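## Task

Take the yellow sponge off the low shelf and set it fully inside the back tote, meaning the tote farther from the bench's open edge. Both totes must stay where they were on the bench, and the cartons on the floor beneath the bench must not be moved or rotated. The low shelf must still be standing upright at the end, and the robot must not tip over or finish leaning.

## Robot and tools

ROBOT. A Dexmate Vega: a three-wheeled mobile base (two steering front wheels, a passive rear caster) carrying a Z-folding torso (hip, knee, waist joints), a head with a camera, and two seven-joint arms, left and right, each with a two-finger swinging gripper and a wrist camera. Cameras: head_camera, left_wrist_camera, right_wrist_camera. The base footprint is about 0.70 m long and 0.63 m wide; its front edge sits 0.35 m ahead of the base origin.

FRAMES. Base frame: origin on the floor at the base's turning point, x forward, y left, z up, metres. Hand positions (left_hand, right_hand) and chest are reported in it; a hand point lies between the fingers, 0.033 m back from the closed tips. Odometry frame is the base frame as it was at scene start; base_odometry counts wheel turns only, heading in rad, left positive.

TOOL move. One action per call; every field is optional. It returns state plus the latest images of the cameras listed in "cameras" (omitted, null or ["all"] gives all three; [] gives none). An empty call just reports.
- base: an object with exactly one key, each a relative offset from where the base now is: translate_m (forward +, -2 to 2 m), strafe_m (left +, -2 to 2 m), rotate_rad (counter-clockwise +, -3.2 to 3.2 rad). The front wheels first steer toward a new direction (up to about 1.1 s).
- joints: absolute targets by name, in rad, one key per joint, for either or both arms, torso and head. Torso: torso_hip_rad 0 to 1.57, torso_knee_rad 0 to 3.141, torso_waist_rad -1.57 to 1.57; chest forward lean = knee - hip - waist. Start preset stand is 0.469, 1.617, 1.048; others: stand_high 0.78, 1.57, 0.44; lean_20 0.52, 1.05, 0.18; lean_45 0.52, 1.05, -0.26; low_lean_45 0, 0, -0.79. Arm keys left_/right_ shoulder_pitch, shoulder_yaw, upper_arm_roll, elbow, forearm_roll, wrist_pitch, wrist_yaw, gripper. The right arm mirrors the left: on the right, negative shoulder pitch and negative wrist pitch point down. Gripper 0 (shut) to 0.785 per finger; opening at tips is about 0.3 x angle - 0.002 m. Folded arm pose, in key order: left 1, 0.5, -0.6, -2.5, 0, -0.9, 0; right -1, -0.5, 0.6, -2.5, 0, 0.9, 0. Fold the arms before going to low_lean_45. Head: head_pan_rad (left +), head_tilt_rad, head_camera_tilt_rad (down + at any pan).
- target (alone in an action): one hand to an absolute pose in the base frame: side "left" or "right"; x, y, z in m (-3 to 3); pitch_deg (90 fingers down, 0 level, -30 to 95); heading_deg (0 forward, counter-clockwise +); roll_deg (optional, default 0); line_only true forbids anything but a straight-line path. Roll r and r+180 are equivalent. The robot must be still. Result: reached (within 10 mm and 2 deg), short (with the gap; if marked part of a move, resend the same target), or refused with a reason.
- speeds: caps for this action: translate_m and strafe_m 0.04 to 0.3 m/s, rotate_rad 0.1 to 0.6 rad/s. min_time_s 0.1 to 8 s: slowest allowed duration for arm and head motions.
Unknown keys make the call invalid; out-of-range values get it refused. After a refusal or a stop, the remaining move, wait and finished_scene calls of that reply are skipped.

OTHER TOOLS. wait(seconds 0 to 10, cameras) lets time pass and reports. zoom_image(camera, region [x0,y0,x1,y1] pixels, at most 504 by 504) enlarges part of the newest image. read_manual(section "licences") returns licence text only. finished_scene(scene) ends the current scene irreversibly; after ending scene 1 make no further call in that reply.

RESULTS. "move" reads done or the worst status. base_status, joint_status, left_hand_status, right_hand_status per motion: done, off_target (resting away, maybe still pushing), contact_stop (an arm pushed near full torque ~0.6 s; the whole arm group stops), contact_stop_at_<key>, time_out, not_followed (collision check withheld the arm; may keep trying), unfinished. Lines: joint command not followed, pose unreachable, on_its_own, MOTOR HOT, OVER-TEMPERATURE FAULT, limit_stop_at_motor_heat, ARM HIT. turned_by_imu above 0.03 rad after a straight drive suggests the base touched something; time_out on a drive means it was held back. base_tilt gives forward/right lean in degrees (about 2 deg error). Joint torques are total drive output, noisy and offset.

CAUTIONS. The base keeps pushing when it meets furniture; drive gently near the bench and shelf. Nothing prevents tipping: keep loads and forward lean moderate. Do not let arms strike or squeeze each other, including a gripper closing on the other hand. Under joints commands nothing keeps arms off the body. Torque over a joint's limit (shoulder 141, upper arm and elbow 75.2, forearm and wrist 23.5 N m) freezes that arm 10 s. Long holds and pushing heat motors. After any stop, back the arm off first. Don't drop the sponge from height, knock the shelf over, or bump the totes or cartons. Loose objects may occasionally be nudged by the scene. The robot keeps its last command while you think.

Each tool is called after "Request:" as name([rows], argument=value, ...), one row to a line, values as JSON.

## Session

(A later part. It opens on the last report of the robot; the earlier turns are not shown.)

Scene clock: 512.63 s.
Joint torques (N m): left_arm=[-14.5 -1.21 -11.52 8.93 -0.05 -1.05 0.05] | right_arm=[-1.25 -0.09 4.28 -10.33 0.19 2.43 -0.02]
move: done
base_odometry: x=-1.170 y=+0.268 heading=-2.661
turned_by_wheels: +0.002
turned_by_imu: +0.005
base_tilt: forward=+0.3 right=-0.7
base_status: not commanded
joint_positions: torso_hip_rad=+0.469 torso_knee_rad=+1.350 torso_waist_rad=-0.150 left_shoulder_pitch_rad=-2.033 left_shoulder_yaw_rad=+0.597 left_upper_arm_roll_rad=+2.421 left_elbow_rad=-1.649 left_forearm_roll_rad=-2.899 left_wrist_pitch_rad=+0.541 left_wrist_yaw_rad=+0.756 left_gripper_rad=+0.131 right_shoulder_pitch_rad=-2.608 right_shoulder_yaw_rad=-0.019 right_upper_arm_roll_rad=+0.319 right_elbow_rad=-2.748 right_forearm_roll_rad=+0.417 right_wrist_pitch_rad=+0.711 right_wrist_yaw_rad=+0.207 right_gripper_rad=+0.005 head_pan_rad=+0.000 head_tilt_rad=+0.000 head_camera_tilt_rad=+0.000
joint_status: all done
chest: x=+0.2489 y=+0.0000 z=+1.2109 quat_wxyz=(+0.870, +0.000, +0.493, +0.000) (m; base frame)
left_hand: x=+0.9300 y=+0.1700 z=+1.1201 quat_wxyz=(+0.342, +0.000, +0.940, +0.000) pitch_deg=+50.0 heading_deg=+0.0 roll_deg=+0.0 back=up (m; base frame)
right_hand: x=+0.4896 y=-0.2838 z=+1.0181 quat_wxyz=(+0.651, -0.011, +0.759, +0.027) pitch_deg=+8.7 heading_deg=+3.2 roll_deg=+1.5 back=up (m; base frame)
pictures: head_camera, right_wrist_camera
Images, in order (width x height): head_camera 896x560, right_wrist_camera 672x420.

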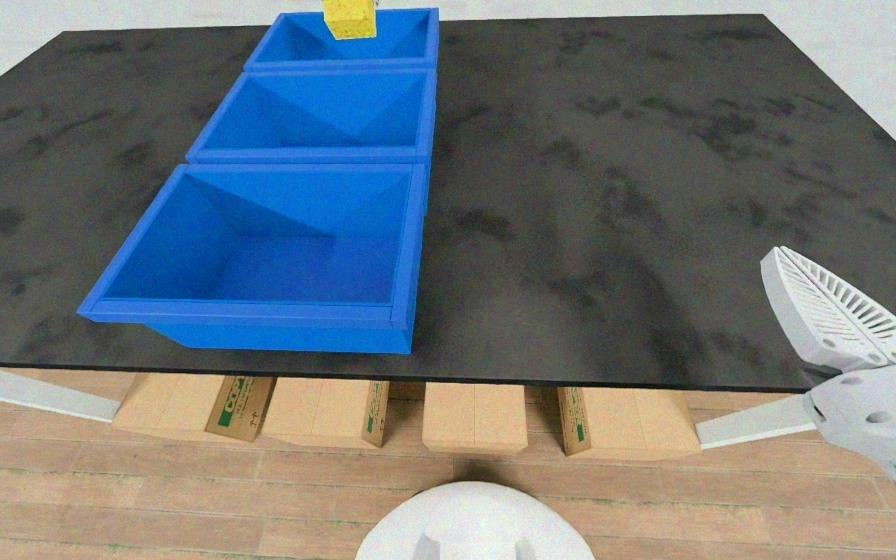

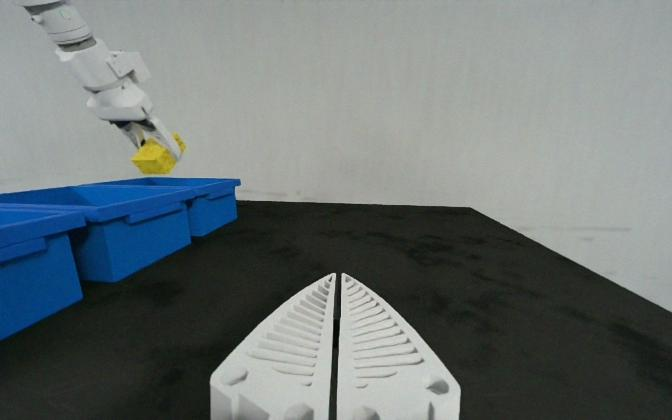

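Request:
move(joints={"head_camera_tilt_rad": -0.4}, cameras=["head_camera"])

Scene clock: 551.43 s.
Joint torques (N m): left_arm=[-16.2 2.68 -7.76 7.61 0.87 -0.78 -0.2] | right_arm=[-2.22 -3.67 4.4 -10.01 0.25 1.93 0.05]
move: done
base_odometry: x=-1.170 y=+0.268 heading=-2.661
turned_by_wheels: +0.000
turned_by_imu: +0.001
base_tilt: forward=+0.3 right=-0.8
base_status: not commanded
joint_positions: torso_hip_rad=+0.469 torso_knee_rad=+1.350 torso_waist_rad=-0.150 left_shoulder_pitch_rad=-2.033 left_shoulder_yaw_rad=+0.597 left_upper_arm_roll_rad=+2.421 left_elbow_rad=-1.649 left_forearm_roll_rad=-2.899 left_wrist_pitch_rad=+0.541 left_wrist_yaw_rad=+0.756 left_gripper_rad=+0.131 right_shoulder_pitch_rad=-2.608 right_shoulder_yaw_rad=-0.019 right_upper_arm_roll_rad=+0.319 right_elbow_rad=-2.750 right_forearm_roll_rad=+0.417 right_wrist_pitch_rad=+0.711 right_wrist_yaw_rad=+0.207 right_gripper_rad=+0.005 head_pan_rad=+0.000 head_tilt_rad=+0.000 head_camera_tilt_rad=-0.400
joint_status: all done
chest: x=+0.2489 y=+0.0000 z=+1.2109 quat_wxyz=(+0.870, +0.000, +0.493, +0.000) (m; base frame)
left_hand: x=+0.9300 y=+0.1700 z=+1.1201 quat_wxyz=(+0.342, +0.000, +0.940, +0.000) pitch_deg=+50.0 heading_deg=+0.0 roll_deg=+0.0 back=up (m; base frame)
right_hand: x=+0.4901 y=-0.2835 z=+1.0190 quat_wxyz=(+0.651, -0.011, +0.758, +0.027) pitch_deg=+8.7 heading_deg=+3.2 roll_deg=+1.6 back=up (m; base frame)
pictures: head_camera
Images, in order (width x height): head_camera 896x560.

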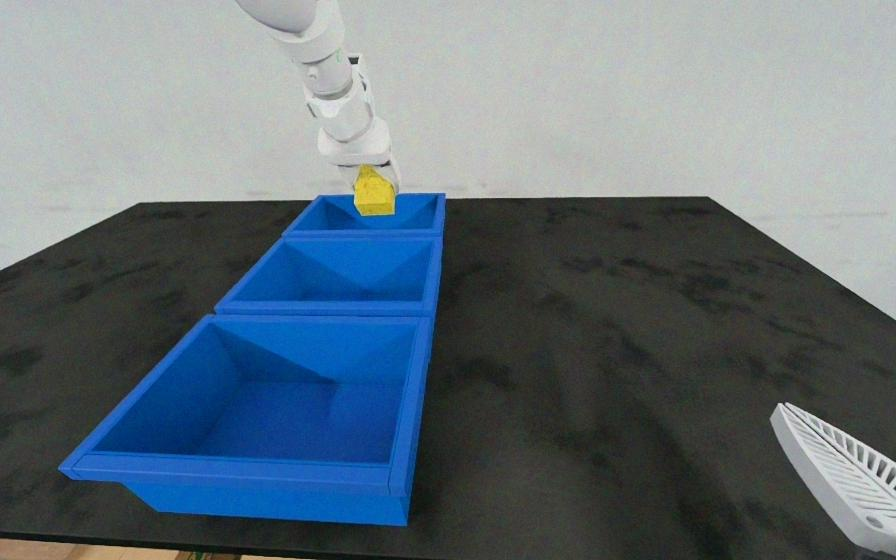

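Request:
move(target={"side": "left", "x": 0.985, "y": 0.17, "z": 1.1, "pitch_deg": 52, "heading_deg": 0, "line_only": true}, cameras=["left_wrist_camera"])

Request:
move(target={"side": "left", "x": 0.985, "y": 0.17, "z": 1.02, "pitch_deg": 60, "heading_deg": 0, "line_only": true}, cameras=["head_camera", "left_wrist_camera"])

Scene clock: 573.53 s.
Joint torques (N m): left_arm=[-16.23 1.92 -8.59 9.44 0.09 -1.81 -0.28] | right_arm=[-0.34 -1.91 4.54 -10.81 -0.55 2.52 0.15]
move: done
base_odometry: x=-1.170 y=+0.268 heading=-2.661
turned_by_wheels: +0.000
turned_by_imu: +0.001
base_tilt: forward=+0.3 right=-0.8
base_status: not commanded
joint_positions: torso_hip_rad=+0.469 torso_knee_rad=+1.350 torso_waist_rad=-0.150 left_shoulder_pitch_rad=-1.857 left_shoulder_yaw_rad=+0.455 left_upper_arm_roll_rad=+2.389 left_elbow_rad=-1.300 left_forearm_roll_rad=-2.871 left_wrist_pitch_rad=+0.689 left_wrist_yaw_rad=+0.662 left_gripper_rad=+0.131 right_shoulder_pitch_rad=-2.608 right_shoulder_yaw_rad=-0.019 right_upper_arm_roll_rad=+0.319 right_elbow_rad=-2.750 right_forearm_roll_rad=+0.417 right_wrist_pitch_rad=+0.711 right_wrist_yaw_rad=+0.207 right_gripper_rad=+0.005 head_pan_rad=+0.000 head_tilt_rad=+0.000 head_camera_tilt_rad=-0.400
joint_status: not commanded
chest: x=+0.2489 y=+0.0000 z=+1.2109 quat_wxyz=(+0.870, +0.000, +0.493, +0.000) (m; base frame)
left_hand: x=+0.9845 y=+0.1701 z=+1.1004 quat_wxyz=(+0.326, +0.000, +0.945, +0.000) pitch_deg=+52.0 heading_deg=+0.0 roll_deg=+0.0 back=up (m; base frame)
left_hand_status: reached (straight line, planned for 1.4 s): 1 mm and 0.0 deg off.
right_hand: x=+0.4901 y=-0.2835 z=+1.0190 quat_wxyz=(+0.651, -0.011, +0.758, +0.027) pitch_deg=+8.7 heading_deg=+3.2 roll_deg=+1.6 back=up (m; base frame)
pictures: left_wrist_camera
Images, in order (width x height): left_wrist_camera 672x420.

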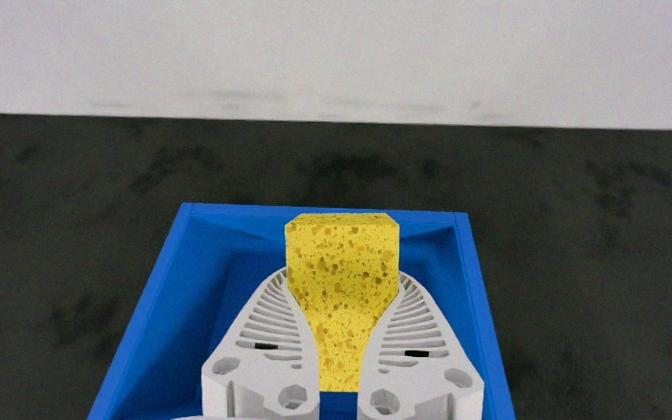

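Scene clock: 575.80 s.
Joint torques (N m): left_arm=[-17.99 -1.44 -6.2 8.93 -1.56 -1.51 0] | right_arm=[-0.36 0.09 2.22 -10.09 -0.21 3.1 -0.06]
move: done
base_odometry: x=-1.170 y=+0.268 heading=-2.661
turned_by_wheels: +0.000
turned_by_imu: +0.000
base_tilt: forward=+0.3 right=-0.7
base_status: not commanded
joint_positions: torso_hip_rad=+0.469 torso_knee_rad=+1.350 torso_waist_rad=-0.150 left_shoulder_pitch_rad=-1.682 left_shoulder_yaw_rad=+0.357 left_upper_arm_roll_rad=+2.394 left_elbow_rad=-1.067 left_forearm_roll_rad=-2.889 left_wrist_pitch_rad=+0.826 left_wrist_yaw_rad=+0.612 left_gripper_rad=+0.131 right_shoulder_pitch_rad=-2.608 right_shoulder_yaw_rad=-0.019 right_upper_arm_roll_rad=+0.319 right_elbow_rad=-2.750 right_forearm_roll_rad=+0.417 right_wrist_pitch_rad=+0.711 right_wrist_yaw_rad=+0.207 right_gripper_rad=+0.005 head_pan_rad=+0.000 head_tilt_rad=+0.000 head_camera_tilt_rad=-0.400
joint_status: not commanded
chest: x=+0.2489 y=+0.0000 z=+1.2109 quat_wxyz=(+0.870, +0.000, +0.493, +0.000) (m; base frame)
left_hand: x=+0.9851 y=+0.1700 z=+1.0213 quat_wxyz=(+0.260, +0.000, +0.966, +0.000) pitch_deg=+59.9 heading_deg=+0.0 roll_deg=+0.0 back=up (m; base frame)
left_hand_status: reached (straight line, planned for 1.1 s): 1 mm and 0.1 deg off.
right_hand: x=+0.4901 y=-0.2835 z=+1.0190 quat_wxyz=(+0.651, -0.011, +0.758, +0.027) pitch_deg=+8.7 heading_deg=+3.2 roll_deg=+1.6 back=up (m; base frame)
pictures: head_camera, left_wrist_camera
Images, in order (width x height): head_camera 896x560, left_wrist_camera 672x420.

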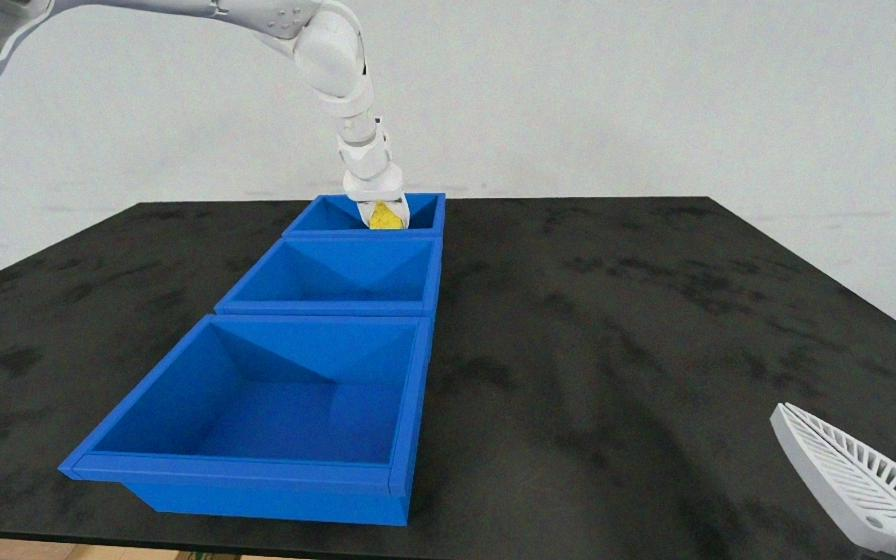

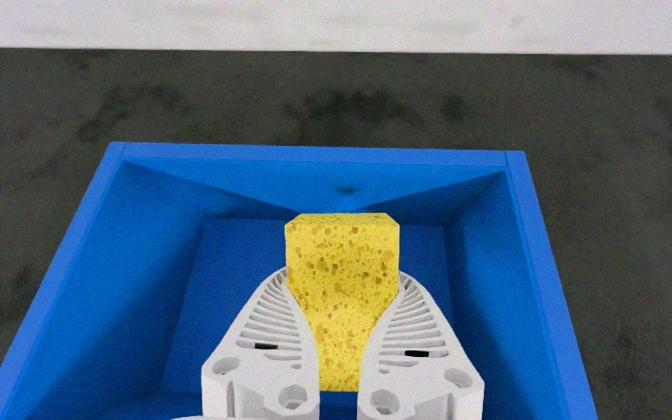

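Request:
move(target={"side": "left", "x": 0.997, "y": 0.17, "z": 0.975, "pitch_deg": 62, "heading_deg": 0, "line_only": true}, cameras=["head_camera", "left_wrist_camera"])

Scene clock: 581.90 s.
Joint torques (N m): left_arm=[-17.95 0.98 -1.17 10.87 -0.27 -1.44 -0.64] | right_arm=[-4.55 -0.53 3.48 -10.97 -0.15 2.3 -0.17]
move: done
base_odometry: x=-1.170 y=+0.268 heading=-2.661
turned_by_wheels: +0.000
turned_by_imu: +0.001
base_tilt: forward=+0.3 right=-0.7
base_status: not commanded
joint_positions: torso_hip_rad=+0.469 torso_knee_rad=+1.350 torso_waist_rad=-0.150 left_shoulder_pitch_rad=-1.563 left_shoulder_yaw_rad=+0.294 left_upper_arm_roll_rad=+2.394 left_elbow_rad=-0.916 left_forearm_roll_rad=-2.854 left_wrist_pitch_rad=+0.868 left_wrist_yaw_rad=+0.553 left_gripper_rad=+0.131 right_shoulder_pitch_rad=-2.608 right_shoulder_yaw_rad=-0.019 right_upper_arm_roll_rad=+0.319 right_elbow_rad=-2.750 right_forearm_roll_rad=+0.417 right_wrist_pitch_rad=+0.711 right_wrist_yaw_rad=+0.207 right_gripper_rad=+0.005 head_pan_rad=+0.000 head_tilt_rad=+0.000 head_camera_tilt_rad=-0.400
joint_status: not commanded
chest: x=+0.2489 y=+0.0000 z=+1.2109 quat_wxyz=(+0.870, +0.000, +0.493, +0.000) (m; base frame)
left_hand: x=+0.9968 y=+0.1699 z=+0.9763 quat_wxyz=(+0.242, +0.000, +0.970, +0.000) pitch_deg=+61.9 heading_deg=+0.0 roll_deg=+0.0 back=up (m; base frame)
left_hand_status: reached (straight line, planned for 0.8 s): 1 mm and 0.1 deg off.
right_hand: x=+0.4901 y=-0.2835 z=+1.0190 quat_wxyz=(+0.651, -0.011, +0.758, +0.027) pitch_deg=+8.7 heading_deg=+3.2 roll_deg=+1.6 back=up (m; base frame)
pictures: head_camera, left_wrist_camera
Images, in order (width x height): head_camera 896x560, left_wrist_camera 672x420.

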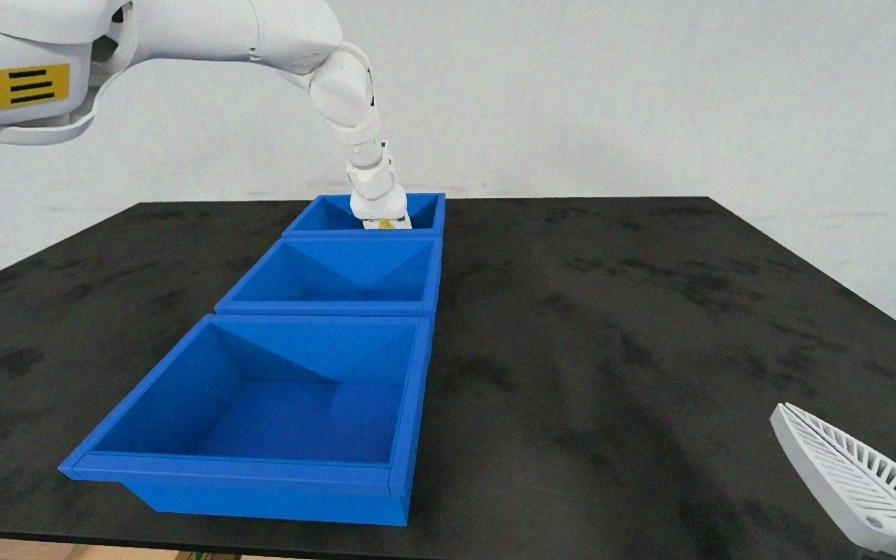

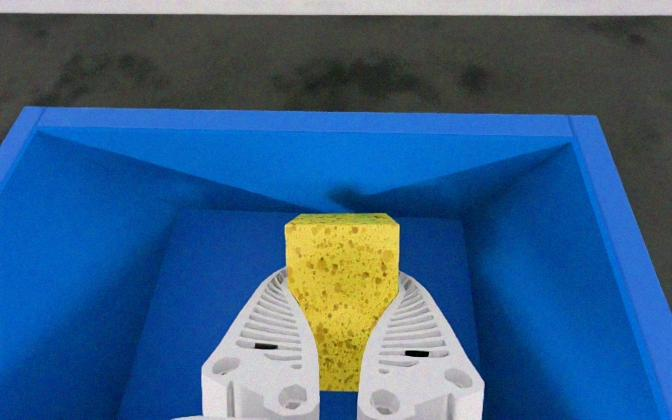

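Request:
move(target={"side": "left", "x": 1.0, "y": 0.17, "z": 0.957, "pitch_deg": 62, "heading_deg": 0, "line_only": true}, cameras=["left_wrist_camera"])

Request:
move(joints={"left_gripper_rad": 0.32}, cameras=["left_wrist_camera"])

Scene clock: 587.43 s.
Joint torques (N m): left_arm=[7.94 -0.6 5.06 -8.16 -1.57 3.68 -0.43] | right_arm=[-1.78 -3.46 4.46 -12.42 -0.03 1.97 0.01]
move: done
base_odometry: x=-1.170 y=+0.268 heading=-2.661
turned_by_wheels: +0.000
turned_by_imu: +0.001
base_tilt: forward=+0.3 right=-0.8
base_status: not commanded
joint_positions: torso_hip_rad=+0.469 torso_knee_rad=+1.350 torso_waist_rad=-0.149 left_shoulder_pitch_rad=-1.537 left_shoulder_yaw_rad=+0.292 left_upper_arm_roll_rad=+2.398 left_elbow_rad=-0.917 left_forearm_roll_rad=-2.836 left_wrist_pitch_rad=+0.839 left_wrist_yaw_rad=+0.536 left_gripper_rad=+0.131 right_shoulder_pitch_rad=-2.608 right_shoulder_yaw_rad=-0.019 right_upper_arm_roll_rad=+0.319 right_elbow_rad=-2.750 right_forearm_roll_rad=+0.417 right_wrist_pitch_rad=+0.711 right_wrist_yaw_rad=+0.207 right_gripper_rad=+0.005 head_pan_rad=+0.000 head_tilt_rad=+0.000 head_camera_tilt_rad=-0.400
joint_status: not commanded
chest: x=+0.2483 y=+0.0000 z=+1.2113 quat_wxyz=(+0.870, +0.000, +0.492, +0.000) (m; base frame)
left_hand: x=+1.0007 y=+0.1701 z=+0.9620 quat_wxyz=(+0.244, -0.001, +0.970, +0.000) pitch_deg=+61.7 heading_deg=+0.0 roll_deg=-0.1 back=up (m; base frame)
left_hand_status: reached (straight line, planned for 0.4 s): 5 mm and 0.3 deg off.
right_hand: x=+0.4897 y=-0.2835 z=+1.0196 quat_wxyz=(+0.652, -0.011, +0.758, +0.027) pitch_deg=+8.6 heading_deg=+3.2 roll_deg=+1.5 back=up (m; base frame)
pictures: left_wrist_camera
Images, in order (width x height): left_wrist_camera 672x420.

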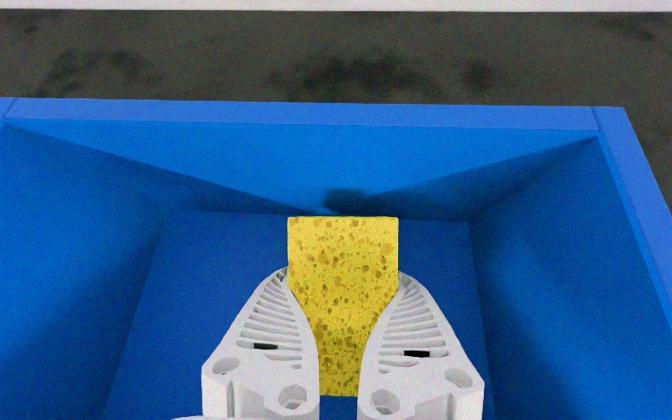

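Scene clock: 588.13 s.
Joint torques (N m): left_arm=[-16.79 0.82 -6.46 5.2 0.03 -1.09 -0.17] | right_arm=[-2.16 -2.59 1.71 -11.7 -0.11 2.51 -0.21]
move: done
base_odometry: x=-1.170 y=+0.268 heading=-2.661
turned_by_wheels: +0.000
turned_by_imu: +0.000
base_tilt: forward=+0.3 right=-0.8
base_status: not commanded
joint_positions: torso_hip_rad=+0.469 torso_knee_rad=+1.350 torso_waist_rad=-0.150 left_shoulder_pitch_rad=-1.534 left_shoulder_yaw_rad=+0.291 left_upper_arm_roll_rad=+2.399 left_elbow_rad=-0.919 left_forearm_roll_rad=-2.834 left_wrist_pitch_rad=+0.838 left_wrist_yaw_rad=+0.535 left_gripper_rad=+0.320 right_shoulder_pitch_rad=-2.608 right_shoulder_yaw_rad=-0.019 right_upper_arm_roll_rad=+0.319 right_elbow_rad=-2.750 right_forearm_roll_rad=+0.417 right_wrist_pitch_rad=+0.711 right_wrist_yaw_rad=+0.207 right_gripper_rad=+0.005 head_pan_rad=+0.000 head_tilt_rad=+0.000 head_camera_tilt_rad=-0.400
joint_status: all done
chest: x=+0.2489 y=+0.0000 z=+1.2110 quat_wxyz=(+0.870, +0.000, +0.493, +0.000) (m; base frame)
left_hand: x=+1.0000 y=+0.1700 z=+0.9577 quat_wxyz=(+0.242, +0.000, +0.970, +0.000) pitch_deg=+62.0 heading_deg=+0.0 roll_deg=+0.0 back=up (m; base frame)
right_hand: x=+0.4900 y=-0.2835 z=+1.0190 quat_wxyz=(+0.651, -0.011, +0.758, +0.027) pitch_deg=+8.6 heading_deg=+3.2 roll_deg=+1.6 back=up (m; base frame)
pictures: left_wrist_camera
Images, in order (width x height): left_wrist_camera 672x420.

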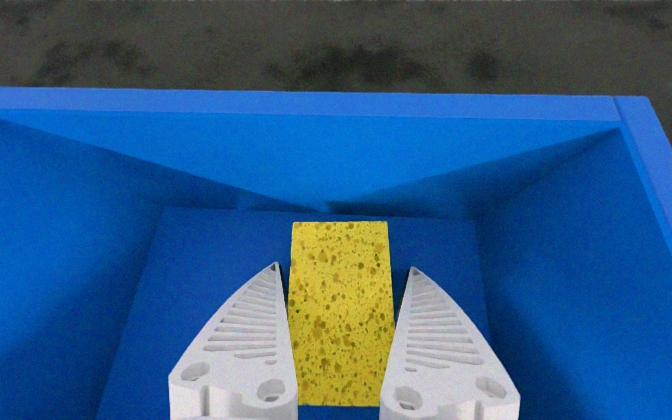

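Request:
move(target={"side": "left", "x": 0.975, "y": 0.17, "z": 1.1, "pitch_deg": 52, "heading_deg": 0, "line_only": true}, cameras=["left_wrist_camera"])

Request:
move(base={"translate_m": -0.7}, cameras=["head_camera", "left_wrist_camera"])

Scene clock: 596.70 s.
Joint torques (N m): left_arm=[-28.35 -1.72 -9.51 6.56 -0.25 -1.4 0.21] | right_arm=[-1.57 -1.17 4.67 -10.96 -0.08 1.57 0.05]
move: done
base_odometry: x=-1.170 y=+0.268 heading=-2.661
turned_by_wheels: +0.000
turned_by_imu: +0.001
base_tilt: forward=+0.2 right=-0.8
base_status: not commanded
joint_positions: torso_hip_rad=+0.469 torso_knee_rad=+1.350 torso_waist_rad=-0.150 left_shoulder_pitch_rad=-1.877 left_shoulder_yaw_rad=+0.479 left_upper_arm_roll_rad=+2.393 left_elbow_rad=-1.358 left_forearm_roll_rad=-2.876 left_wrist_pitch_rad=+0.665 left_wrist_yaw_rad=+0.678 left_gripper_rad=+0.320 right_shoulder_pitch_rad=-2.608 right_shoulder_yaw_rad=-0.019 right_upper_arm_roll_rad=+0.319 right_elbow_rad=-2.750 right_forearm_roll_rad=+0.417 right_wrist_pitch_rad=+0.711 right_wrist_yaw_rad=+0.207 right_gripper_rad=+0.005 head_pan_rad=+0.000 head_tilt_rad=+0.000 head_camera_tilt_rad=-0.400
joint_status: not commanded
chest: x=+0.2489 y=+0.0000 z=+1.2109 quat_wxyz=(+0.870, +0.000, +0.493, +0.000) (m; base frame)
left_hand: x=+0.9754 y=+0.1701 z=+1.0982 quat_wxyz=(+0.325, +0.000, +0.946, +0.000) pitch_deg=+52.1 heading_deg=+0.0 roll_deg=+0.0 back=up (m; base frame)
left_hand_status: reached (straight line, planned for 1.7 s): 2 mm and 0.1 deg off.
right_hand: x=+0.4900 y=-0.2835 z=+1.0190 quat_wxyz=(+0.651, -0.011, +0.758, +0.027) pitch_deg=+8.6 heading_deg=+3.2 roll_deg=+1.6 back=up (m; base frame)
pictures: left_wrist_camera
Images, in order (width x height): left_wrist_camera 672x420.

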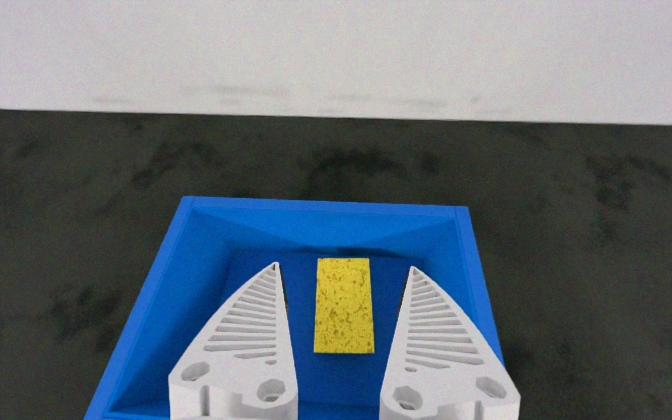

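Scene clock: 600.77 s.
Joint torques (N m): left_arm=[-26.06 -0.9 -7.02 5.04 0.4 -1.05 0.66] | right_arm=[-2.73 -0.12 2.27 -12.12 -0.34 3.36 -0.04]
move: done
base_odometry: x=-0.550 y=+0.592 heading=-2.660
turned_by_wheels: +0.001
turned_by_imu: +0.000
base_tilt: forward=+0.3 right=-0.8
base_status: done
joint_positions: torso_hip_rad=+0.469 torso_knee_rad=+1.350 torso_waist_rad=-0.150 left_shoulder_pitch_rad=-1.880 left_shoulder_yaw_rad=+0.480 left_upper_arm_roll_rad=+2.393 left_elbow_rad=-1.362 left_forearm_roll_rad=-2.876 left_wrist_pitch_rad=+0.664 left_wrist_yaw_rad=+0.679 left_gripper_rad=+0.320 right_shoulder_pitch_rad=-2.608 right_shoulder_yaw_rad=-0.019 right_upper_arm_roll_rad=+0.319 right_elbow_rad=-2.750 right_forearm_roll_rad=+0.417 right_wrist_pitch_rad=+0.711 right_wrist_yaw_rad=+0.207 right_gripper_rad=+0.005 head_pan_rad=+0.000 head_tilt_rad=+0.000 head_camera_tilt_rad=-0.400
joint_status: not commanded
chest: x=+0.2489 y=+0.0000 z=+1.2109 quat_wxyz=(+0.870, +0.000, +0.493, +0.000) (m; base frame)
left_hand: x=+0.9750 y=+0.1701 z=+1.0996 quat_wxyz=(+0.325, +0.000, +0.946, +0.000) pitch_deg=+52.0 heading_deg=+0.0 roll_deg=+0.0 back=up (m; base frame)
right_hand: x=+0.4901 y=-0.2835 z=+1.0190 quat_wxyz=(+0.651, -0.011, +0.758, +0.027) pitch_deg=+8.7 heading_deg=+3.2 roll_deg=+1.6 back=up (m; base frame)
pictures: head_camera, left_wrist_camera
Images, in order (width x height): head_camera 896x560, left_wrist_camera 672x420.

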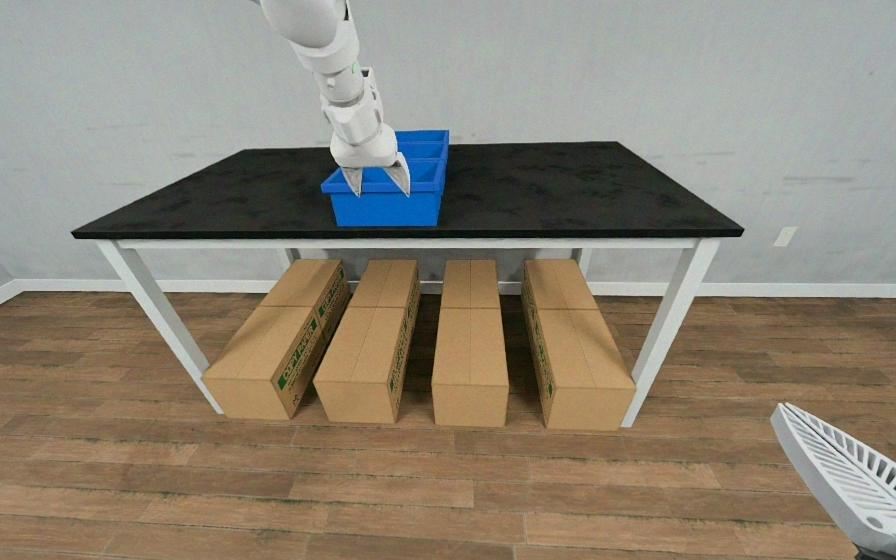

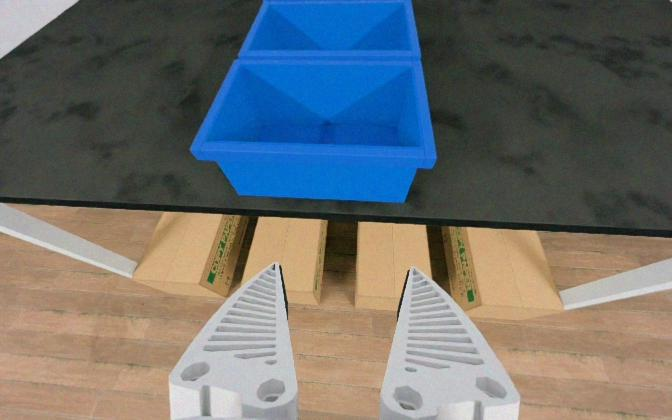

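Request:
move(target={"side": "left", "x": 0.70, "y": 0.18, "z": 0.85, "pitch_deg": 85, "heading_deg": 0}, cameras=[])

Request:
move(target={"side": "left", "x": 0.70, "y": 0.18, "z": 0.85, "pitch_deg": 90, "heading_deg": 70}, cameras=[])

Scene clock: 651.13 s.
Joint torques (N m): left_arm=[-10.95 -2.55 -11.43 3.23 -0.06 -0.74 0.38] | right_arm=[-3.94 0.33 3.85 -11.16 -0.24 3.11 0.1]
move: done
base_odometry: x=-0.550 y=+0.592 heading=-2.660
turned_by_wheels: +0.000
turned_by_imu: +0.001
base_tilt: forward=+0.3 right=-0.8
base_status: not commanded
joint_positions: torso_hip_rad=+0.469 torso_knee_rad=+1.350 torso_waist_rad=-0.150 left_shoulder_pitch_rad=-1.735 left_shoulder_yaw_rad=+0.767 left_upper_arm_roll_rad=+2.468 left_elbow_rad=-1.953 left_forearm_roll_rad=-3.041 left_wrist_pitch_rad=+0.553 left_wrist_yaw_rad=+0.918 left_gripper_rad=+0.320 right_shoulder_pitch_rad=-2.608 right_shoulder_yaw_rad=-0.019 right_upper_arm_roll_rad=+0.319 right_elbow_rad=-2.750 right_forearm_roll_rad=+0.417 right_wrist_pitch_rad=+0.711 right_wrist_yaw_rad=+0.207 right_gripper_rad=+0.005 head_pan_rad=+0.000 head_tilt_rad=+0.000 head_camera_tilt_rad=-0.400
joint_status: not commanded
chest: x=+0.2489 y=+0.0000 z=+1.2109 quat_wxyz=(+0.870, +0.000, +0.493, +0.000) (m; base frame)
left_hand: x=+0.7025 y=+0.1801 z=+0.8517 quat_wxyz=(+0.046, +0.000, +0.999, +0.000) pitch_deg=+84.7 heading_deg=+0.2 roll_deg=+0.2 (m; base frame)
left_hand_status: reached (straight line, planned for 2.2 s): 3 mm and 0.3 deg off.
right_hand: x=+0.4901 y=-0.2835 z=+1.0190 quat_wxyz=(+0.651, -0.011, +0.758, +0.027) pitch_deg=+8.7 heading_deg=+3.2 roll_deg=+1.6 back=up (m; base frame)
pictures: none
No camera images: "cameras" was empty.

Scene clock: 660.37 s.
Joint torques (N m): left_arm=[-12.16 -1.98 -12.37 0.3 1.01 -0.28 -0.2] | right_arm=[-0.71 -1.04 1.82 -10.23 -0.08 1.88 -0.01]
move: done
base_odometry: x=-0.550 y=+0.592 heading=-2.660
turned_by_wheels: +0.000
turned_by_imu: +0.001
base_tilt: forward=+0.2 right=-0.8
base_status: not commanded
joint_positions: torso_hip_rad=+0.469 torso_knee_rad=+1.350 torso_waist_rad=-0.150 left_shoulder_pitch_rad=-1.640 left_shoulder_yaw_rad=+0.794 left_upper_arm_roll_rad=+2.315 left_elbow_rad=-2.056 left_forearm_roll_rad=-0.599 left_wrist_pitch_rad=+0.626 left_wrist_yaw_rad=-1.033 left_gripper_rad=+0.320 right_shoulder_pitch_rad=-2.608 right_shoulder_yaw_rad=-0.019 right_upper_arm_roll_rad=+0.319 right_elbow_rad=-2.750 right_forearm_roll_rad=+0.417 right_wrist_pitch_rad=+0.711 right_wrist_yaw_rad=+0.207 right_gripper_rad=+0.005 head_pan_rad=+0.000 head_tilt_rad=+0.000 head_camera_tilt_rad=-0.400
joint_status: not commanded
chest: x=+0.2489 y=+0.0000 z=+1.2109 quat_wxyz=(+0.870, +0.000, +0.493, +0.000) (m; base frame)
left_hand: x=+0.7000 y=+0.1792 z=+0.8500 quat_wxyz=(+0.001, +0.819, +0.574, -0.001) pitch_deg=+89.9 heading_deg=-109.9 roll_deg=+0.0 (m; base frame)
left_hand_status: reached (checked arc [no straight line was possible; over the whole arc the hand travels 0.37 m to end 0.00 m from its start, up to 0.15 m off the straight line; left_forearm_roll_rad turns most, 2.45 rad; on the way or at its end the hand turns up to 110 deg from its attitude at the start], planned for 8.0 s): 1 mm and 0.2 deg off.
right_hand: x=+0.4901 y=-0.2835 z=+1.0190 quat_wxyz=(+0.651, -0.011, +0.758, +0.027) pitch_deg=+8.7 heading_deg=+3.2 roll_deg=+1.6 back=up (m; base frame)
pictures: none
No camera images: "cameras" was empty.

Request:
move(target={"side": "left", "x": 0.70, "y": 0.18, "z": 0.85, "pitch_deg": 90, "heading_deg": -90}, cameras=["head_camera"])

Request:
move(target={"side": "left", "x": 0.70, "y": 0.18, "z": 0.85, "pitch_deg": 90, "heading_deg": -45}, cameras=[])

Request:
move(target={"side": "left", "x": 0.70, "y": 0.18, "z": 0.85, "pitch_deg": 90, "heading_deg": -135}, cameras=[])

Request:
move(target={"side": "left", "x": 0.70, "y": 0.18, "z": 0.65, "pitch_deg": 90, "heading_deg": -135}, cameras=["head_camera"])

Scene clock: 685.47 s.
Joint torques (N m): left_arm=[-10.55 -0.07 -10.07 5.41 0.2 -0.7 0.48] | right_arm=[-2.86 -0.85 3.12 -10.35 -0.3 2.89 0]
move: done
base_odometry: x=-0.550 y=+0.592 heading=-2.660
turned_by_wheels: +0.000
turned_by_imu: +0.001
base_tilt: forward=+0.2 right=-0.8
base_status: not commanded
joint_positions: torso_hip_rad=+0.469 torso_knee_rad=+1.350 torso_waist_rad=-0.150 left_shoulder_pitch_rad=-1.576 left_shoulder_yaw_rad=+0.780 left_upper_arm_roll_rad=+2.200 left_elbow_rad=-2.042 left_forearm_roll_rad=-0.850 left_wrist_pitch_rad=+0.979 left_wrist_yaw_rad=-0.884 left_gripper_rad=+0.320 right_shoulder_pitch_rad=-2.608 right_shoulder_yaw_rad=-0.019 right_upper_arm_roll_rad=+0.319 right_elbow_rad=-2.750 right_forearm_roll_rad=+0.417 right_wrist_pitch_rad=+0.711 right_wrist_yaw_rad=+0.207 right_gripper_rad=+0.005 head_pan_rad=+0.000 head_tilt_rad=+0.000 head_camera_tilt_rad=-0.400
joint_status: not commanded
chest: x=+0.2489 y=+0.0000 z=+1.2109 quat_wxyz=(+0.870, +0.000, +0.493, +0.000) (m; base frame)
left_hand: x=+0.7002 y=+0.1800 z=+0.8501 quat_wxyz=(+0.000, +0.708, +0.706, +0.000) pitch_deg=+90.0 heading_deg=-90.2 roll_deg=+0.0 (m; base frame)
left_hand_status: reached (straight line, planned for 1.5 s): 0 mm and 0.2 deg off.
right_hand: x=+0.4901 y=-0.2835 z=+1.0190 quat_wxyz=(+0.651, -0.011, +0.758, +0.027) pitch_deg=+8.7 heading_deg=+3.2 roll_deg=+1.6 back=up (m; base frame)
pictures: head_camera
Images, in order (width x height): head_camera 896x560.

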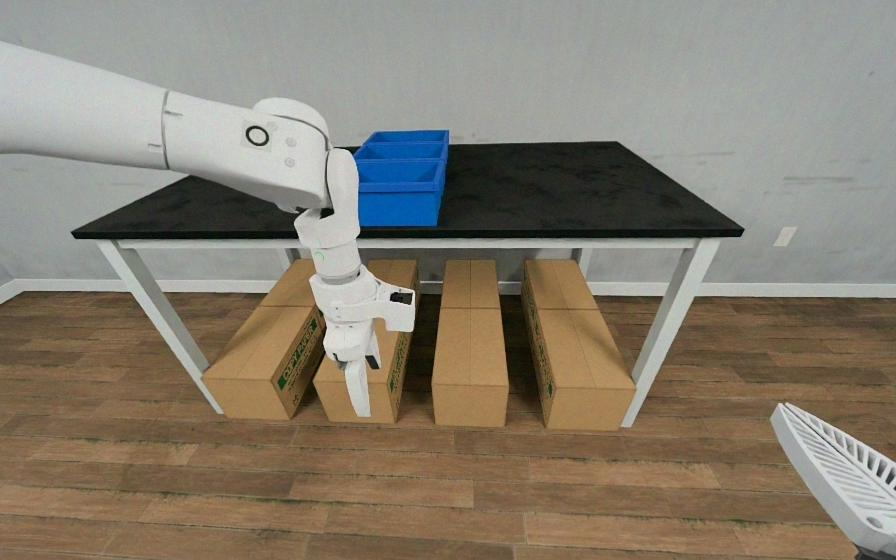

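Scene clock: 691.37 s.
Joint torques (N m): left_arm=[-26.07 -0.01 -9.08 4.82 -0.9 -0.22 -0.25] | right_arm=[-1.82 -2.33 3.77 -9.95 0.01 1.94 -0.07]
move: done
base_odometry: x=-0.550 y=+0.592 heading=-2.660
turned_by_wheels: +0.000
turned_by_imu: +0.001
base_tilt: forward=+0.2 right=-0.8
base_status: not commanded
joint_positions: torso_hip_rad=+0.469 torso_knee_rad=+1.350 torso_waist_rad=-0.150 left_shoulder_pitch_rad=-1.505 left_shoulder_yaw_rad=+0.709 left_upper_arm_roll_rad=+2.117 left_elbow_rad=-1.722 left_forearm_roll_rad=-2.212 left_wrist_pitch_rad=+1.298 left_wrist_yaw_rad=+0.302 left_gripper_rad=+0.320 right_shoulder_pitch_rad=-2.608 right_shoulder_yaw_rad=-0.019 right_upper_arm_roll_rad=+0.319 right_elbow_rad=-2.750 right_forearm_roll_rad=+0.417 right_wrist_pitch_rad=+0.711 right_wrist_yaw_rad=+0.207 right_gripper_rad=+0.005 head_pan_rad=+0.000 head_tilt_rad=+0.000 head_camera_tilt_rad=-0.400
joint_status: not commanded
chest: x=+0.2489 y=+0.0000 z=+1.2109 quat_wxyz=(+0.870, +0.000, +0.493, +0.000) (m; base frame)
left_hand: x=+0.6998 y=+0.1799 z=+0.8499 quat_wxyz=(+0.000, +0.384, +0.923, +0.000) pitch_deg=+90.0 heading_deg=-45.1 roll_deg=+0.0 (m; base frame)
left_hand_status: reached (straight line, planned for 4.7 s): 0 mm and 0.1 deg off.
right_hand: x=+0.4901 y=-0.2835 z=+1.0190 quat_wxyz=(+0.651, -0.011, +0.758, +0.027) pitch_deg=+8.7 heading_deg=+3.2 roll_deg=+1.6 back=up (m; base frame)
pictures: none
No camera images: "cameras" was empty.

Scene clock: 699.67 s.
Joint torques (N m): left_arm=[-26.24 -3.18 -7.33 4.18 0 0.02 -0.2] | right_arm=[-0.67 -1.42 3.57 -10.35 0.11 2.35 -0.05]
move: done
base_odometry: x=-0.550 y=+0.592 heading=-2.660
turned_by_wheels: +0.000
turned_by_imu: +0.001
base_tilt: forward=+0.3 right=-0.8
base_status: not commanded
joint_positions: torso_hip_rad=+0.469 torso_knee_rad=+1.350 torso_waist_rad=-0.150 left_shoulder_pitch_rad=-1.674 left_shoulder_yaw_rad=+0.798 left_upper_arm_roll_rad=+2.396 left_elbow_rad=-2.002 left_forearm_roll_rad=-0.367 left_wrist_pitch_rad=+0.152 left_wrist_yaw_rad=-1.104 left_gripper_rad=+0.320 right_shoulder_pitch_rad=-2.608 right_shoulder_yaw_rad=-0.019 right_upper_arm_roll_rad=+0.319 right_elbow_rad=-2.750 right_forearm_roll_rad=+0.417 right_wrist_pitch_rad=+0.711 right_wrist_yaw_rad=+0.207 right_gripper_rad=+0.005 head_pan_rad=+0.000 head_tilt_rad=+0.000 head_camera_tilt_rad=-0.400
joint_status: not commanded
chest: x=+0.2489 y=+0.0000 z=+1.2109 quat_wxyz=(+0.870, +0.000, +0.493, +0.000) (m; base frame)
left_hand: x=+0.7000 y=+0.1798 z=+0.8499 quat_wxyz=(+0.000, +0.923, +0.384, +0.000) pitch_deg=+90.0 heading_deg=-134.8 roll_deg=+0.0 (m; base frame)
left_hand_status: reached (straight line, planned for 7.0 s): 0 mm and 0.2 deg off.
right_hand: x=+0.4901 y=-0.2835 z=+1.0190 quat_wxyz=(+0.651, -0.011, +0.758, +0.027) pitch_deg=+8.7 heading_deg=+3.2 roll_deg=+1.6 back=up (m; base frame)
pictures: none
No camera images: "cameras" was empty.

Scene clock: 702.60 s.
Joint torques (N m): left_arm=[-13.88 -0.64 -6.3 3.79 -0.11 0.83 -0.19] | right_arm=[-3.56 -1.74 2.97 -10.27 -0.22 2.5 0.28]
move: done
base_odometry: x=-0.550 y=+0.592 heading=-2.660
turned_by_wheels: +0.000
turned_by_imu: +0.000
base_tilt: forward=+0.3 right=-0.8
base_status: not commanded
joint_positions: torso_hip_rad=+0.469 torso_knee_rad=+1.350 torso_waist_rad=-0.150 left_shoulder_pitch_rad=-1.246 left_shoulder_yaw_rad=+0.640 left_upper_arm_roll_rad=+2.446 left_elbow_rad=-1.792 left_forearm_roll_rad=-0.221 left_wrist_pitch_rad=+0.199 left_wrist_yaw_rad=-0.790 left_gripper_rad=+0.320 right_shoulder_pitch_rad=-2.608 right_shoulder_yaw_rad=-0.019 right_upper_arm_roll_rad=+0.319 right_elbow_rad=-2.750 right_forearm_roll_rad=+0.417 right_wrist_pitch_rad=+0.711 right_wrist_yaw_rad=+0.207 right_gripper_rad=+0.005 head_pan_rad=+0.000 head_tilt_rad=+0.000 head_camera_tilt_rad=-0.400
joint_status: not commanded
chest: x=+0.2489 y=+0.0000 z=+1.2109 quat_wxyz=(+0.870, +0.000, +0.493, +0.000) (m; base frame)
left_hand: x=+0.7003 y=+0.1799 z=+0.6517 quat_wxyz=(+0.000, +0.924, +0.383, +0.000) pitch_deg=+90.0 heading_deg=-135.0 roll_deg=+0.0 (m; base frame)
left_hand_status: reached (straight line, planned for 1.7 s): 2 mm and 0.0 deg off.
right_hand: x=+0.4901 y=-0.2835 z=+1.0190 quat_wxyz=(+0.651, -0.011, +0.758, +0.027) pitch_deg=+8.7 heading_deg=+3.2 roll_deg=+1.6 back=up (m; base frame)
pictures: head_camera
Images, in order (width x height): head_camera 896x560.

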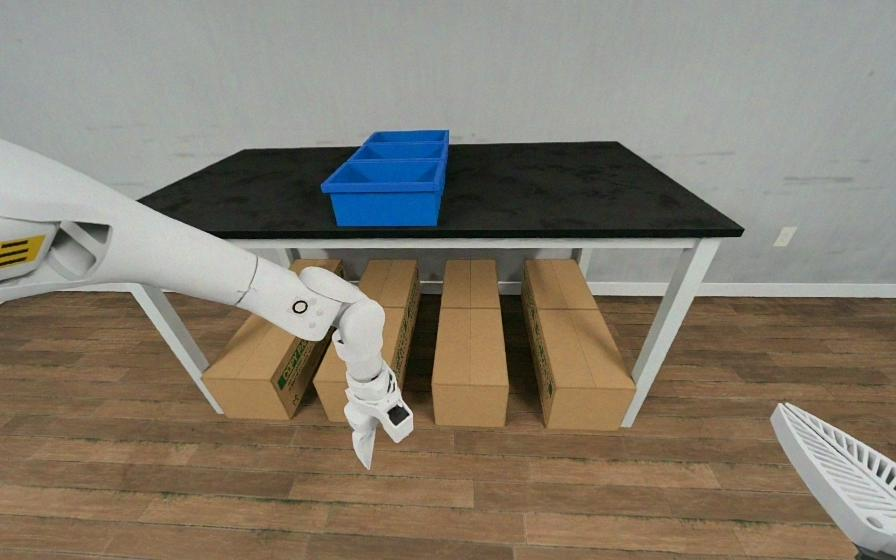

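Request:
move(target={"side": "left", "x": 0.72, "y": 0.215, "z": 0.66, "pitch_deg": 10, "heading_deg": 0}, cameras=["head_camera"])

Scene clock: 746.97 s.
Joint torques (N m): left_arm=[2.99 4.17 -4.86 -3.54 1.24 -2.71 0.23] | right_arm=[-1.28 -0.26 3.26 -9.86 0.22 2.62 -0.2]
move: done
base_odometry: x=-0.550 y=+0.592 heading=-2.660
turned_by_wheels: +0.000
turned_by_imu: +0.002
base_tilt: forward=+0.2 right=-0.7
base_status: not commanded
joint_positions: torso_hip_rad=+0.469 torso_knee_rad=+1.350 torso_waist_rad=-0.150 left_shoulder_pitch_rad=+0.576 left_shoulder_yaw_rad=+0.870 left_upper_arm_roll_rad=+1.231 left_elbow_rad=-1.586 left_forearm_roll_rad=-0.530 left_wrist_pitch_rad=-0.718 left_wrist_yaw_rad=+0.961 left_gripper_rad=+0.320 right_shoulder_pitch_rad=-2.608 right_shoulder_yaw_rad=-0.019 right_upper_arm_roll_rad=+0.319 right_elbow_rad=-2.750 right_forearm_roll_rad=+0.417 right_wrist_pitch_rad=+0.711 right_wrist_yaw_rad=+0.207 right_gripper_rad=+0.005 head_pan_rad=+0.000 head_tilt_rad=+0.000 head_camera_tilt_rad=-0.400
joint_status: not commanded
chest: x=+0.2489 y=+0.0000 z=+1.2109 quat_wxyz=(+0.870, +0.000, +0.493, +0.000) (m; base frame)
left_hand: x=+0.7210 y=+0.2124 z=+0.6607 quat_wxyz=(+0.643, +0.002, +0.766, -0.002) pitch_deg=+9.9 heading_deg=-0.3 roll_deg=+0.0 back=up (m; base frame)
left_hand_status: reached (checked arc [a long move; over the whole arc the hand travels 0.87 m to end 0.04 m from its start, up to 0.37 m off the straight line; left_shoulder_pitch_rad turns most, 1.83 rad; on the way or at its end the hand turns up to 146 deg from its attitude at the start], planned for 6.0 s): 3 mm and 0.3 deg off.
right_hand: x=+0.4901 y=-0.2835 z=+1.0190 quat_wxyz=(+0.651, -0.011, +0.758, +0.027) pitch_deg=+8.7 heading_deg=+3.2 roll_deg=+1.6 back=up (m; base frame)
pictures: head_camera
Images, in order (width x height): head_camera 896x560.

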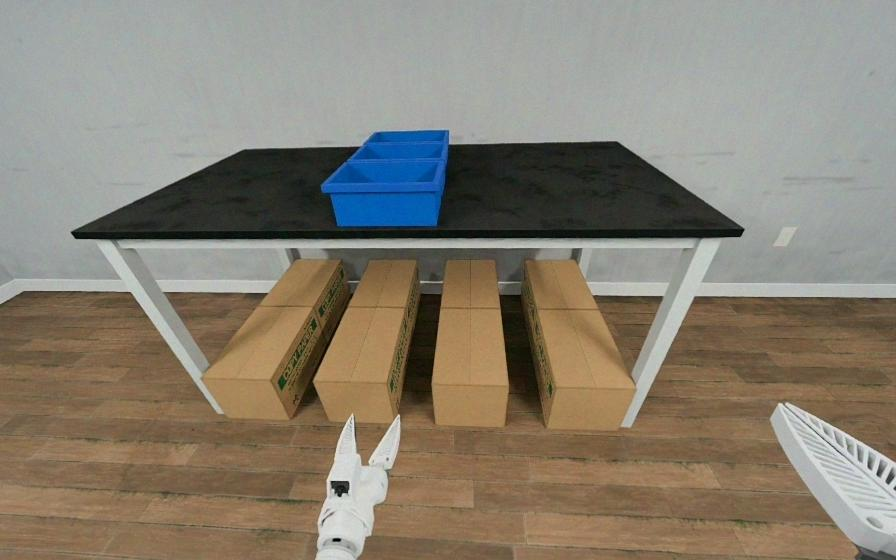

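Request:
move(joints={"left_shoulder_pitch_rad": 1.0, "left_shoulder_yaw_rad": 0.02, "left_upper_arm_roll_rad": 0.01, "left_elbow_rad": -1.4, "left_forearm_roll_rad": 0.015, "left_wrist_pitch_rad": -0.5, "left_wrist_yaw_rad": -0.02, "left_gripper_rad": 0.0}, min_time_s=4.5, cameras=["head_camera"])

Request:
move(joints={"torso_hip_rad": 0.469, "torso_knee_rad": 1.617, "torso_waist_rad": 1.048, "left_shoulder_pitch_rad": 2.189, "left_shoulder_yaw_rad": 0.02, "left_upper_arm_roll_rad": 0.01, "left_elbow_rad": -1.091, "left_forearm_roll_rad": 0.015, "left_wrist_pitch_rad": -0.5, "left_wrist_yaw_rad": -0.02, "right_shoulder_pitch_rad": -2.199, "right_shoulder_yaw_rad": 0.013, "right_upper_arm_roll_rad": 0.012, "right_elbow_rad": -1.087, "right_forearm_roll_rad": -0.013, "right_wrist_pitch_rad": 0.484, "right_wrist_yaw_rad": -0.01}, min_time_s=5, cameras=["head_camera"])

Scene clock: 764.67 s.
Joint torques (N m): left_arm=[4.66 0.15 -1.06 -7.34 -0.01 -1.7 -0.57] | right_arm=[-3.61 0.54 3.43 -9.6 0.35 2.19 -0.39]
move: done
base_odometry: x=-0.550 y=+0.592 heading=-2.660
turned_by_wheels: +0.000
turned_by_imu: +0.001
base_tilt: forward=+0.2 right=-0.8
base_status: not commanded
joint_positions: torso_hip_rad=+0.469 torso_knee_rad=+1.350 torso_waist_rad=-0.150 left_shoulder_pitch_rad=+0.998 left_shoulder_yaw_rad=+0.023 left_upper_arm_roll_rad=+0.014 left_elbow_rad=-1.401 left_forearm_roll_rad=+0.013 left_wrist_pitch_rad=-0.501 left_wrist_yaw_rad=-0.017 left_gripper_rad=+0.000 right_shoulder_pitch_rad=-2.608 right_shoulder_yaw_rad=-0.019 right_upper_arm_roll_rad=+0.319 right_elbow_rad=-2.750 right_forearm_roll_rad=+0.417 right_wrist_pitch_rad=+0.711 right_wrist_yaw_rad=+0.207 right_gripper_rad=+0.005 head_pan_rad=+0.000 head_tilt_rad=+0.000 head_camera_tilt_rad=-0.400
joint_status: all done
chest: x=+0.2489 y=+0.0000 z=+1.2109 quat_wxyz=(+0.870, +0.000, +0.493, +0.000) (m; base frame)
left_hand: x=+0.7666 y=+0.2164 z=+0.6550 quat_wxyz=(+0.660, +0.025, +0.751, -0.007) pitch_deg=+7.3 heading_deg=-2.5 roll_deg=+1.3 back=up (m; base frame)
right_hand: x=+0.4901 y=-0.2835 z=+1.0190 quat_wxyz=(+0.651, -0.011, +0.758, +0.027) pitch_deg=+8.7 heading_deg=+3.2 roll_deg=+1.6 back=up (m; base frame)
pictures: head_camera
Images, in order (width x height): head_camera 896x560.

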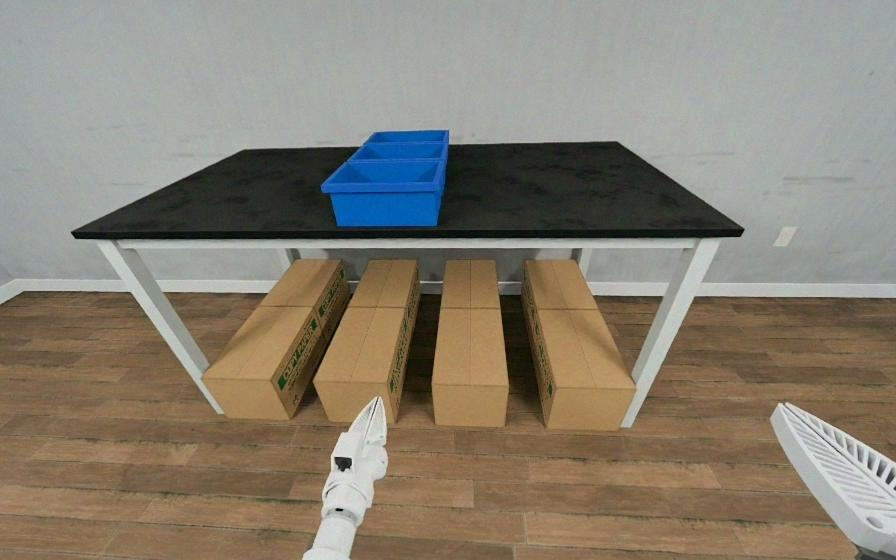

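Scene clock: 771.40 s.
Joint torques (N m): left_arm=[12.17 -2.39 -1.87 -2.35 0.35 -1.98 -0.16] | right_arm=[2.24 0.43 -2.68 -2.9 -0.54 1.63 -0.09]
move: done
base_odometry: x=-0.550 y=+0.592 heading=-2.660
turned_by_wheels: +0.000
turned_by_imu: +0.001
base_tilt: forward=+0.2 right=-0.7
base_status: not commanded
joint_positions: torso_hip_rad=+0.469 torso_knee_rad=+1.617 torso_waist_rad=+1.048 left_shoulder_pitch_rad=+2.188 left_shoulder_yaw_rad=+0.020 left_upper_arm_roll_rad=+0.010 left_elbow_rad=-1.091 left_forearm_roll_rad=+0.015 left_wrist_pitch_rad=-0.500 left_wrist_yaw_rad=-0.020 left_gripper_rad=+0.000 right_shoulder_pitch_rad=-2.200 right_shoulder_yaw_rad=+0.013 right_upper_arm_roll_rad=+0.013 right_elbow_rad=-1.091 right_forearm_roll_rad=-0.012 right_wrist_pitch_rad=+0.485 right_wrist_yaw_rad=-0.009 right_gripper_rad=+0.005 head_pan_rad=+0.000 head_tilt_rad=+0.000 head_camera_tilt_rad=-0.400
joint_status: all done
chest: x=-0.0112 y=+0.0000 z=+1.4155 quat_wxyz=(+0.999, +0.000, +0.050, +0.000) (m; base frame)
left_hand: x=+0.2033 y=+0.2210 z=+0.6054 quat_wxyz=(+0.423, +0.023, +0.906, -0.010) pitch_deg=+39.9 heading_deg=-2.8 roll_deg=+0.1 back=up (m; base frame)
right_hand: x=+0.1891 y=-0.2340 z=+0.5980 quat_wxyz=(+0.410, +0.005, +0.912, -0.007) pitch_deg=+41.5 heading_deg=-1.3 roll_deg=-0.7 back=up (m; base frame)
pictures: head_camera
Images, in order (width x height): head_camera 896x560.

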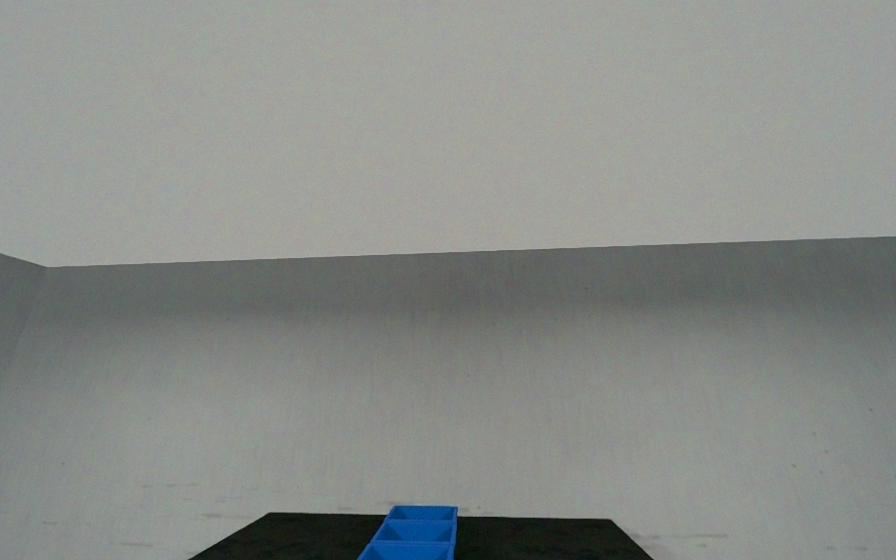

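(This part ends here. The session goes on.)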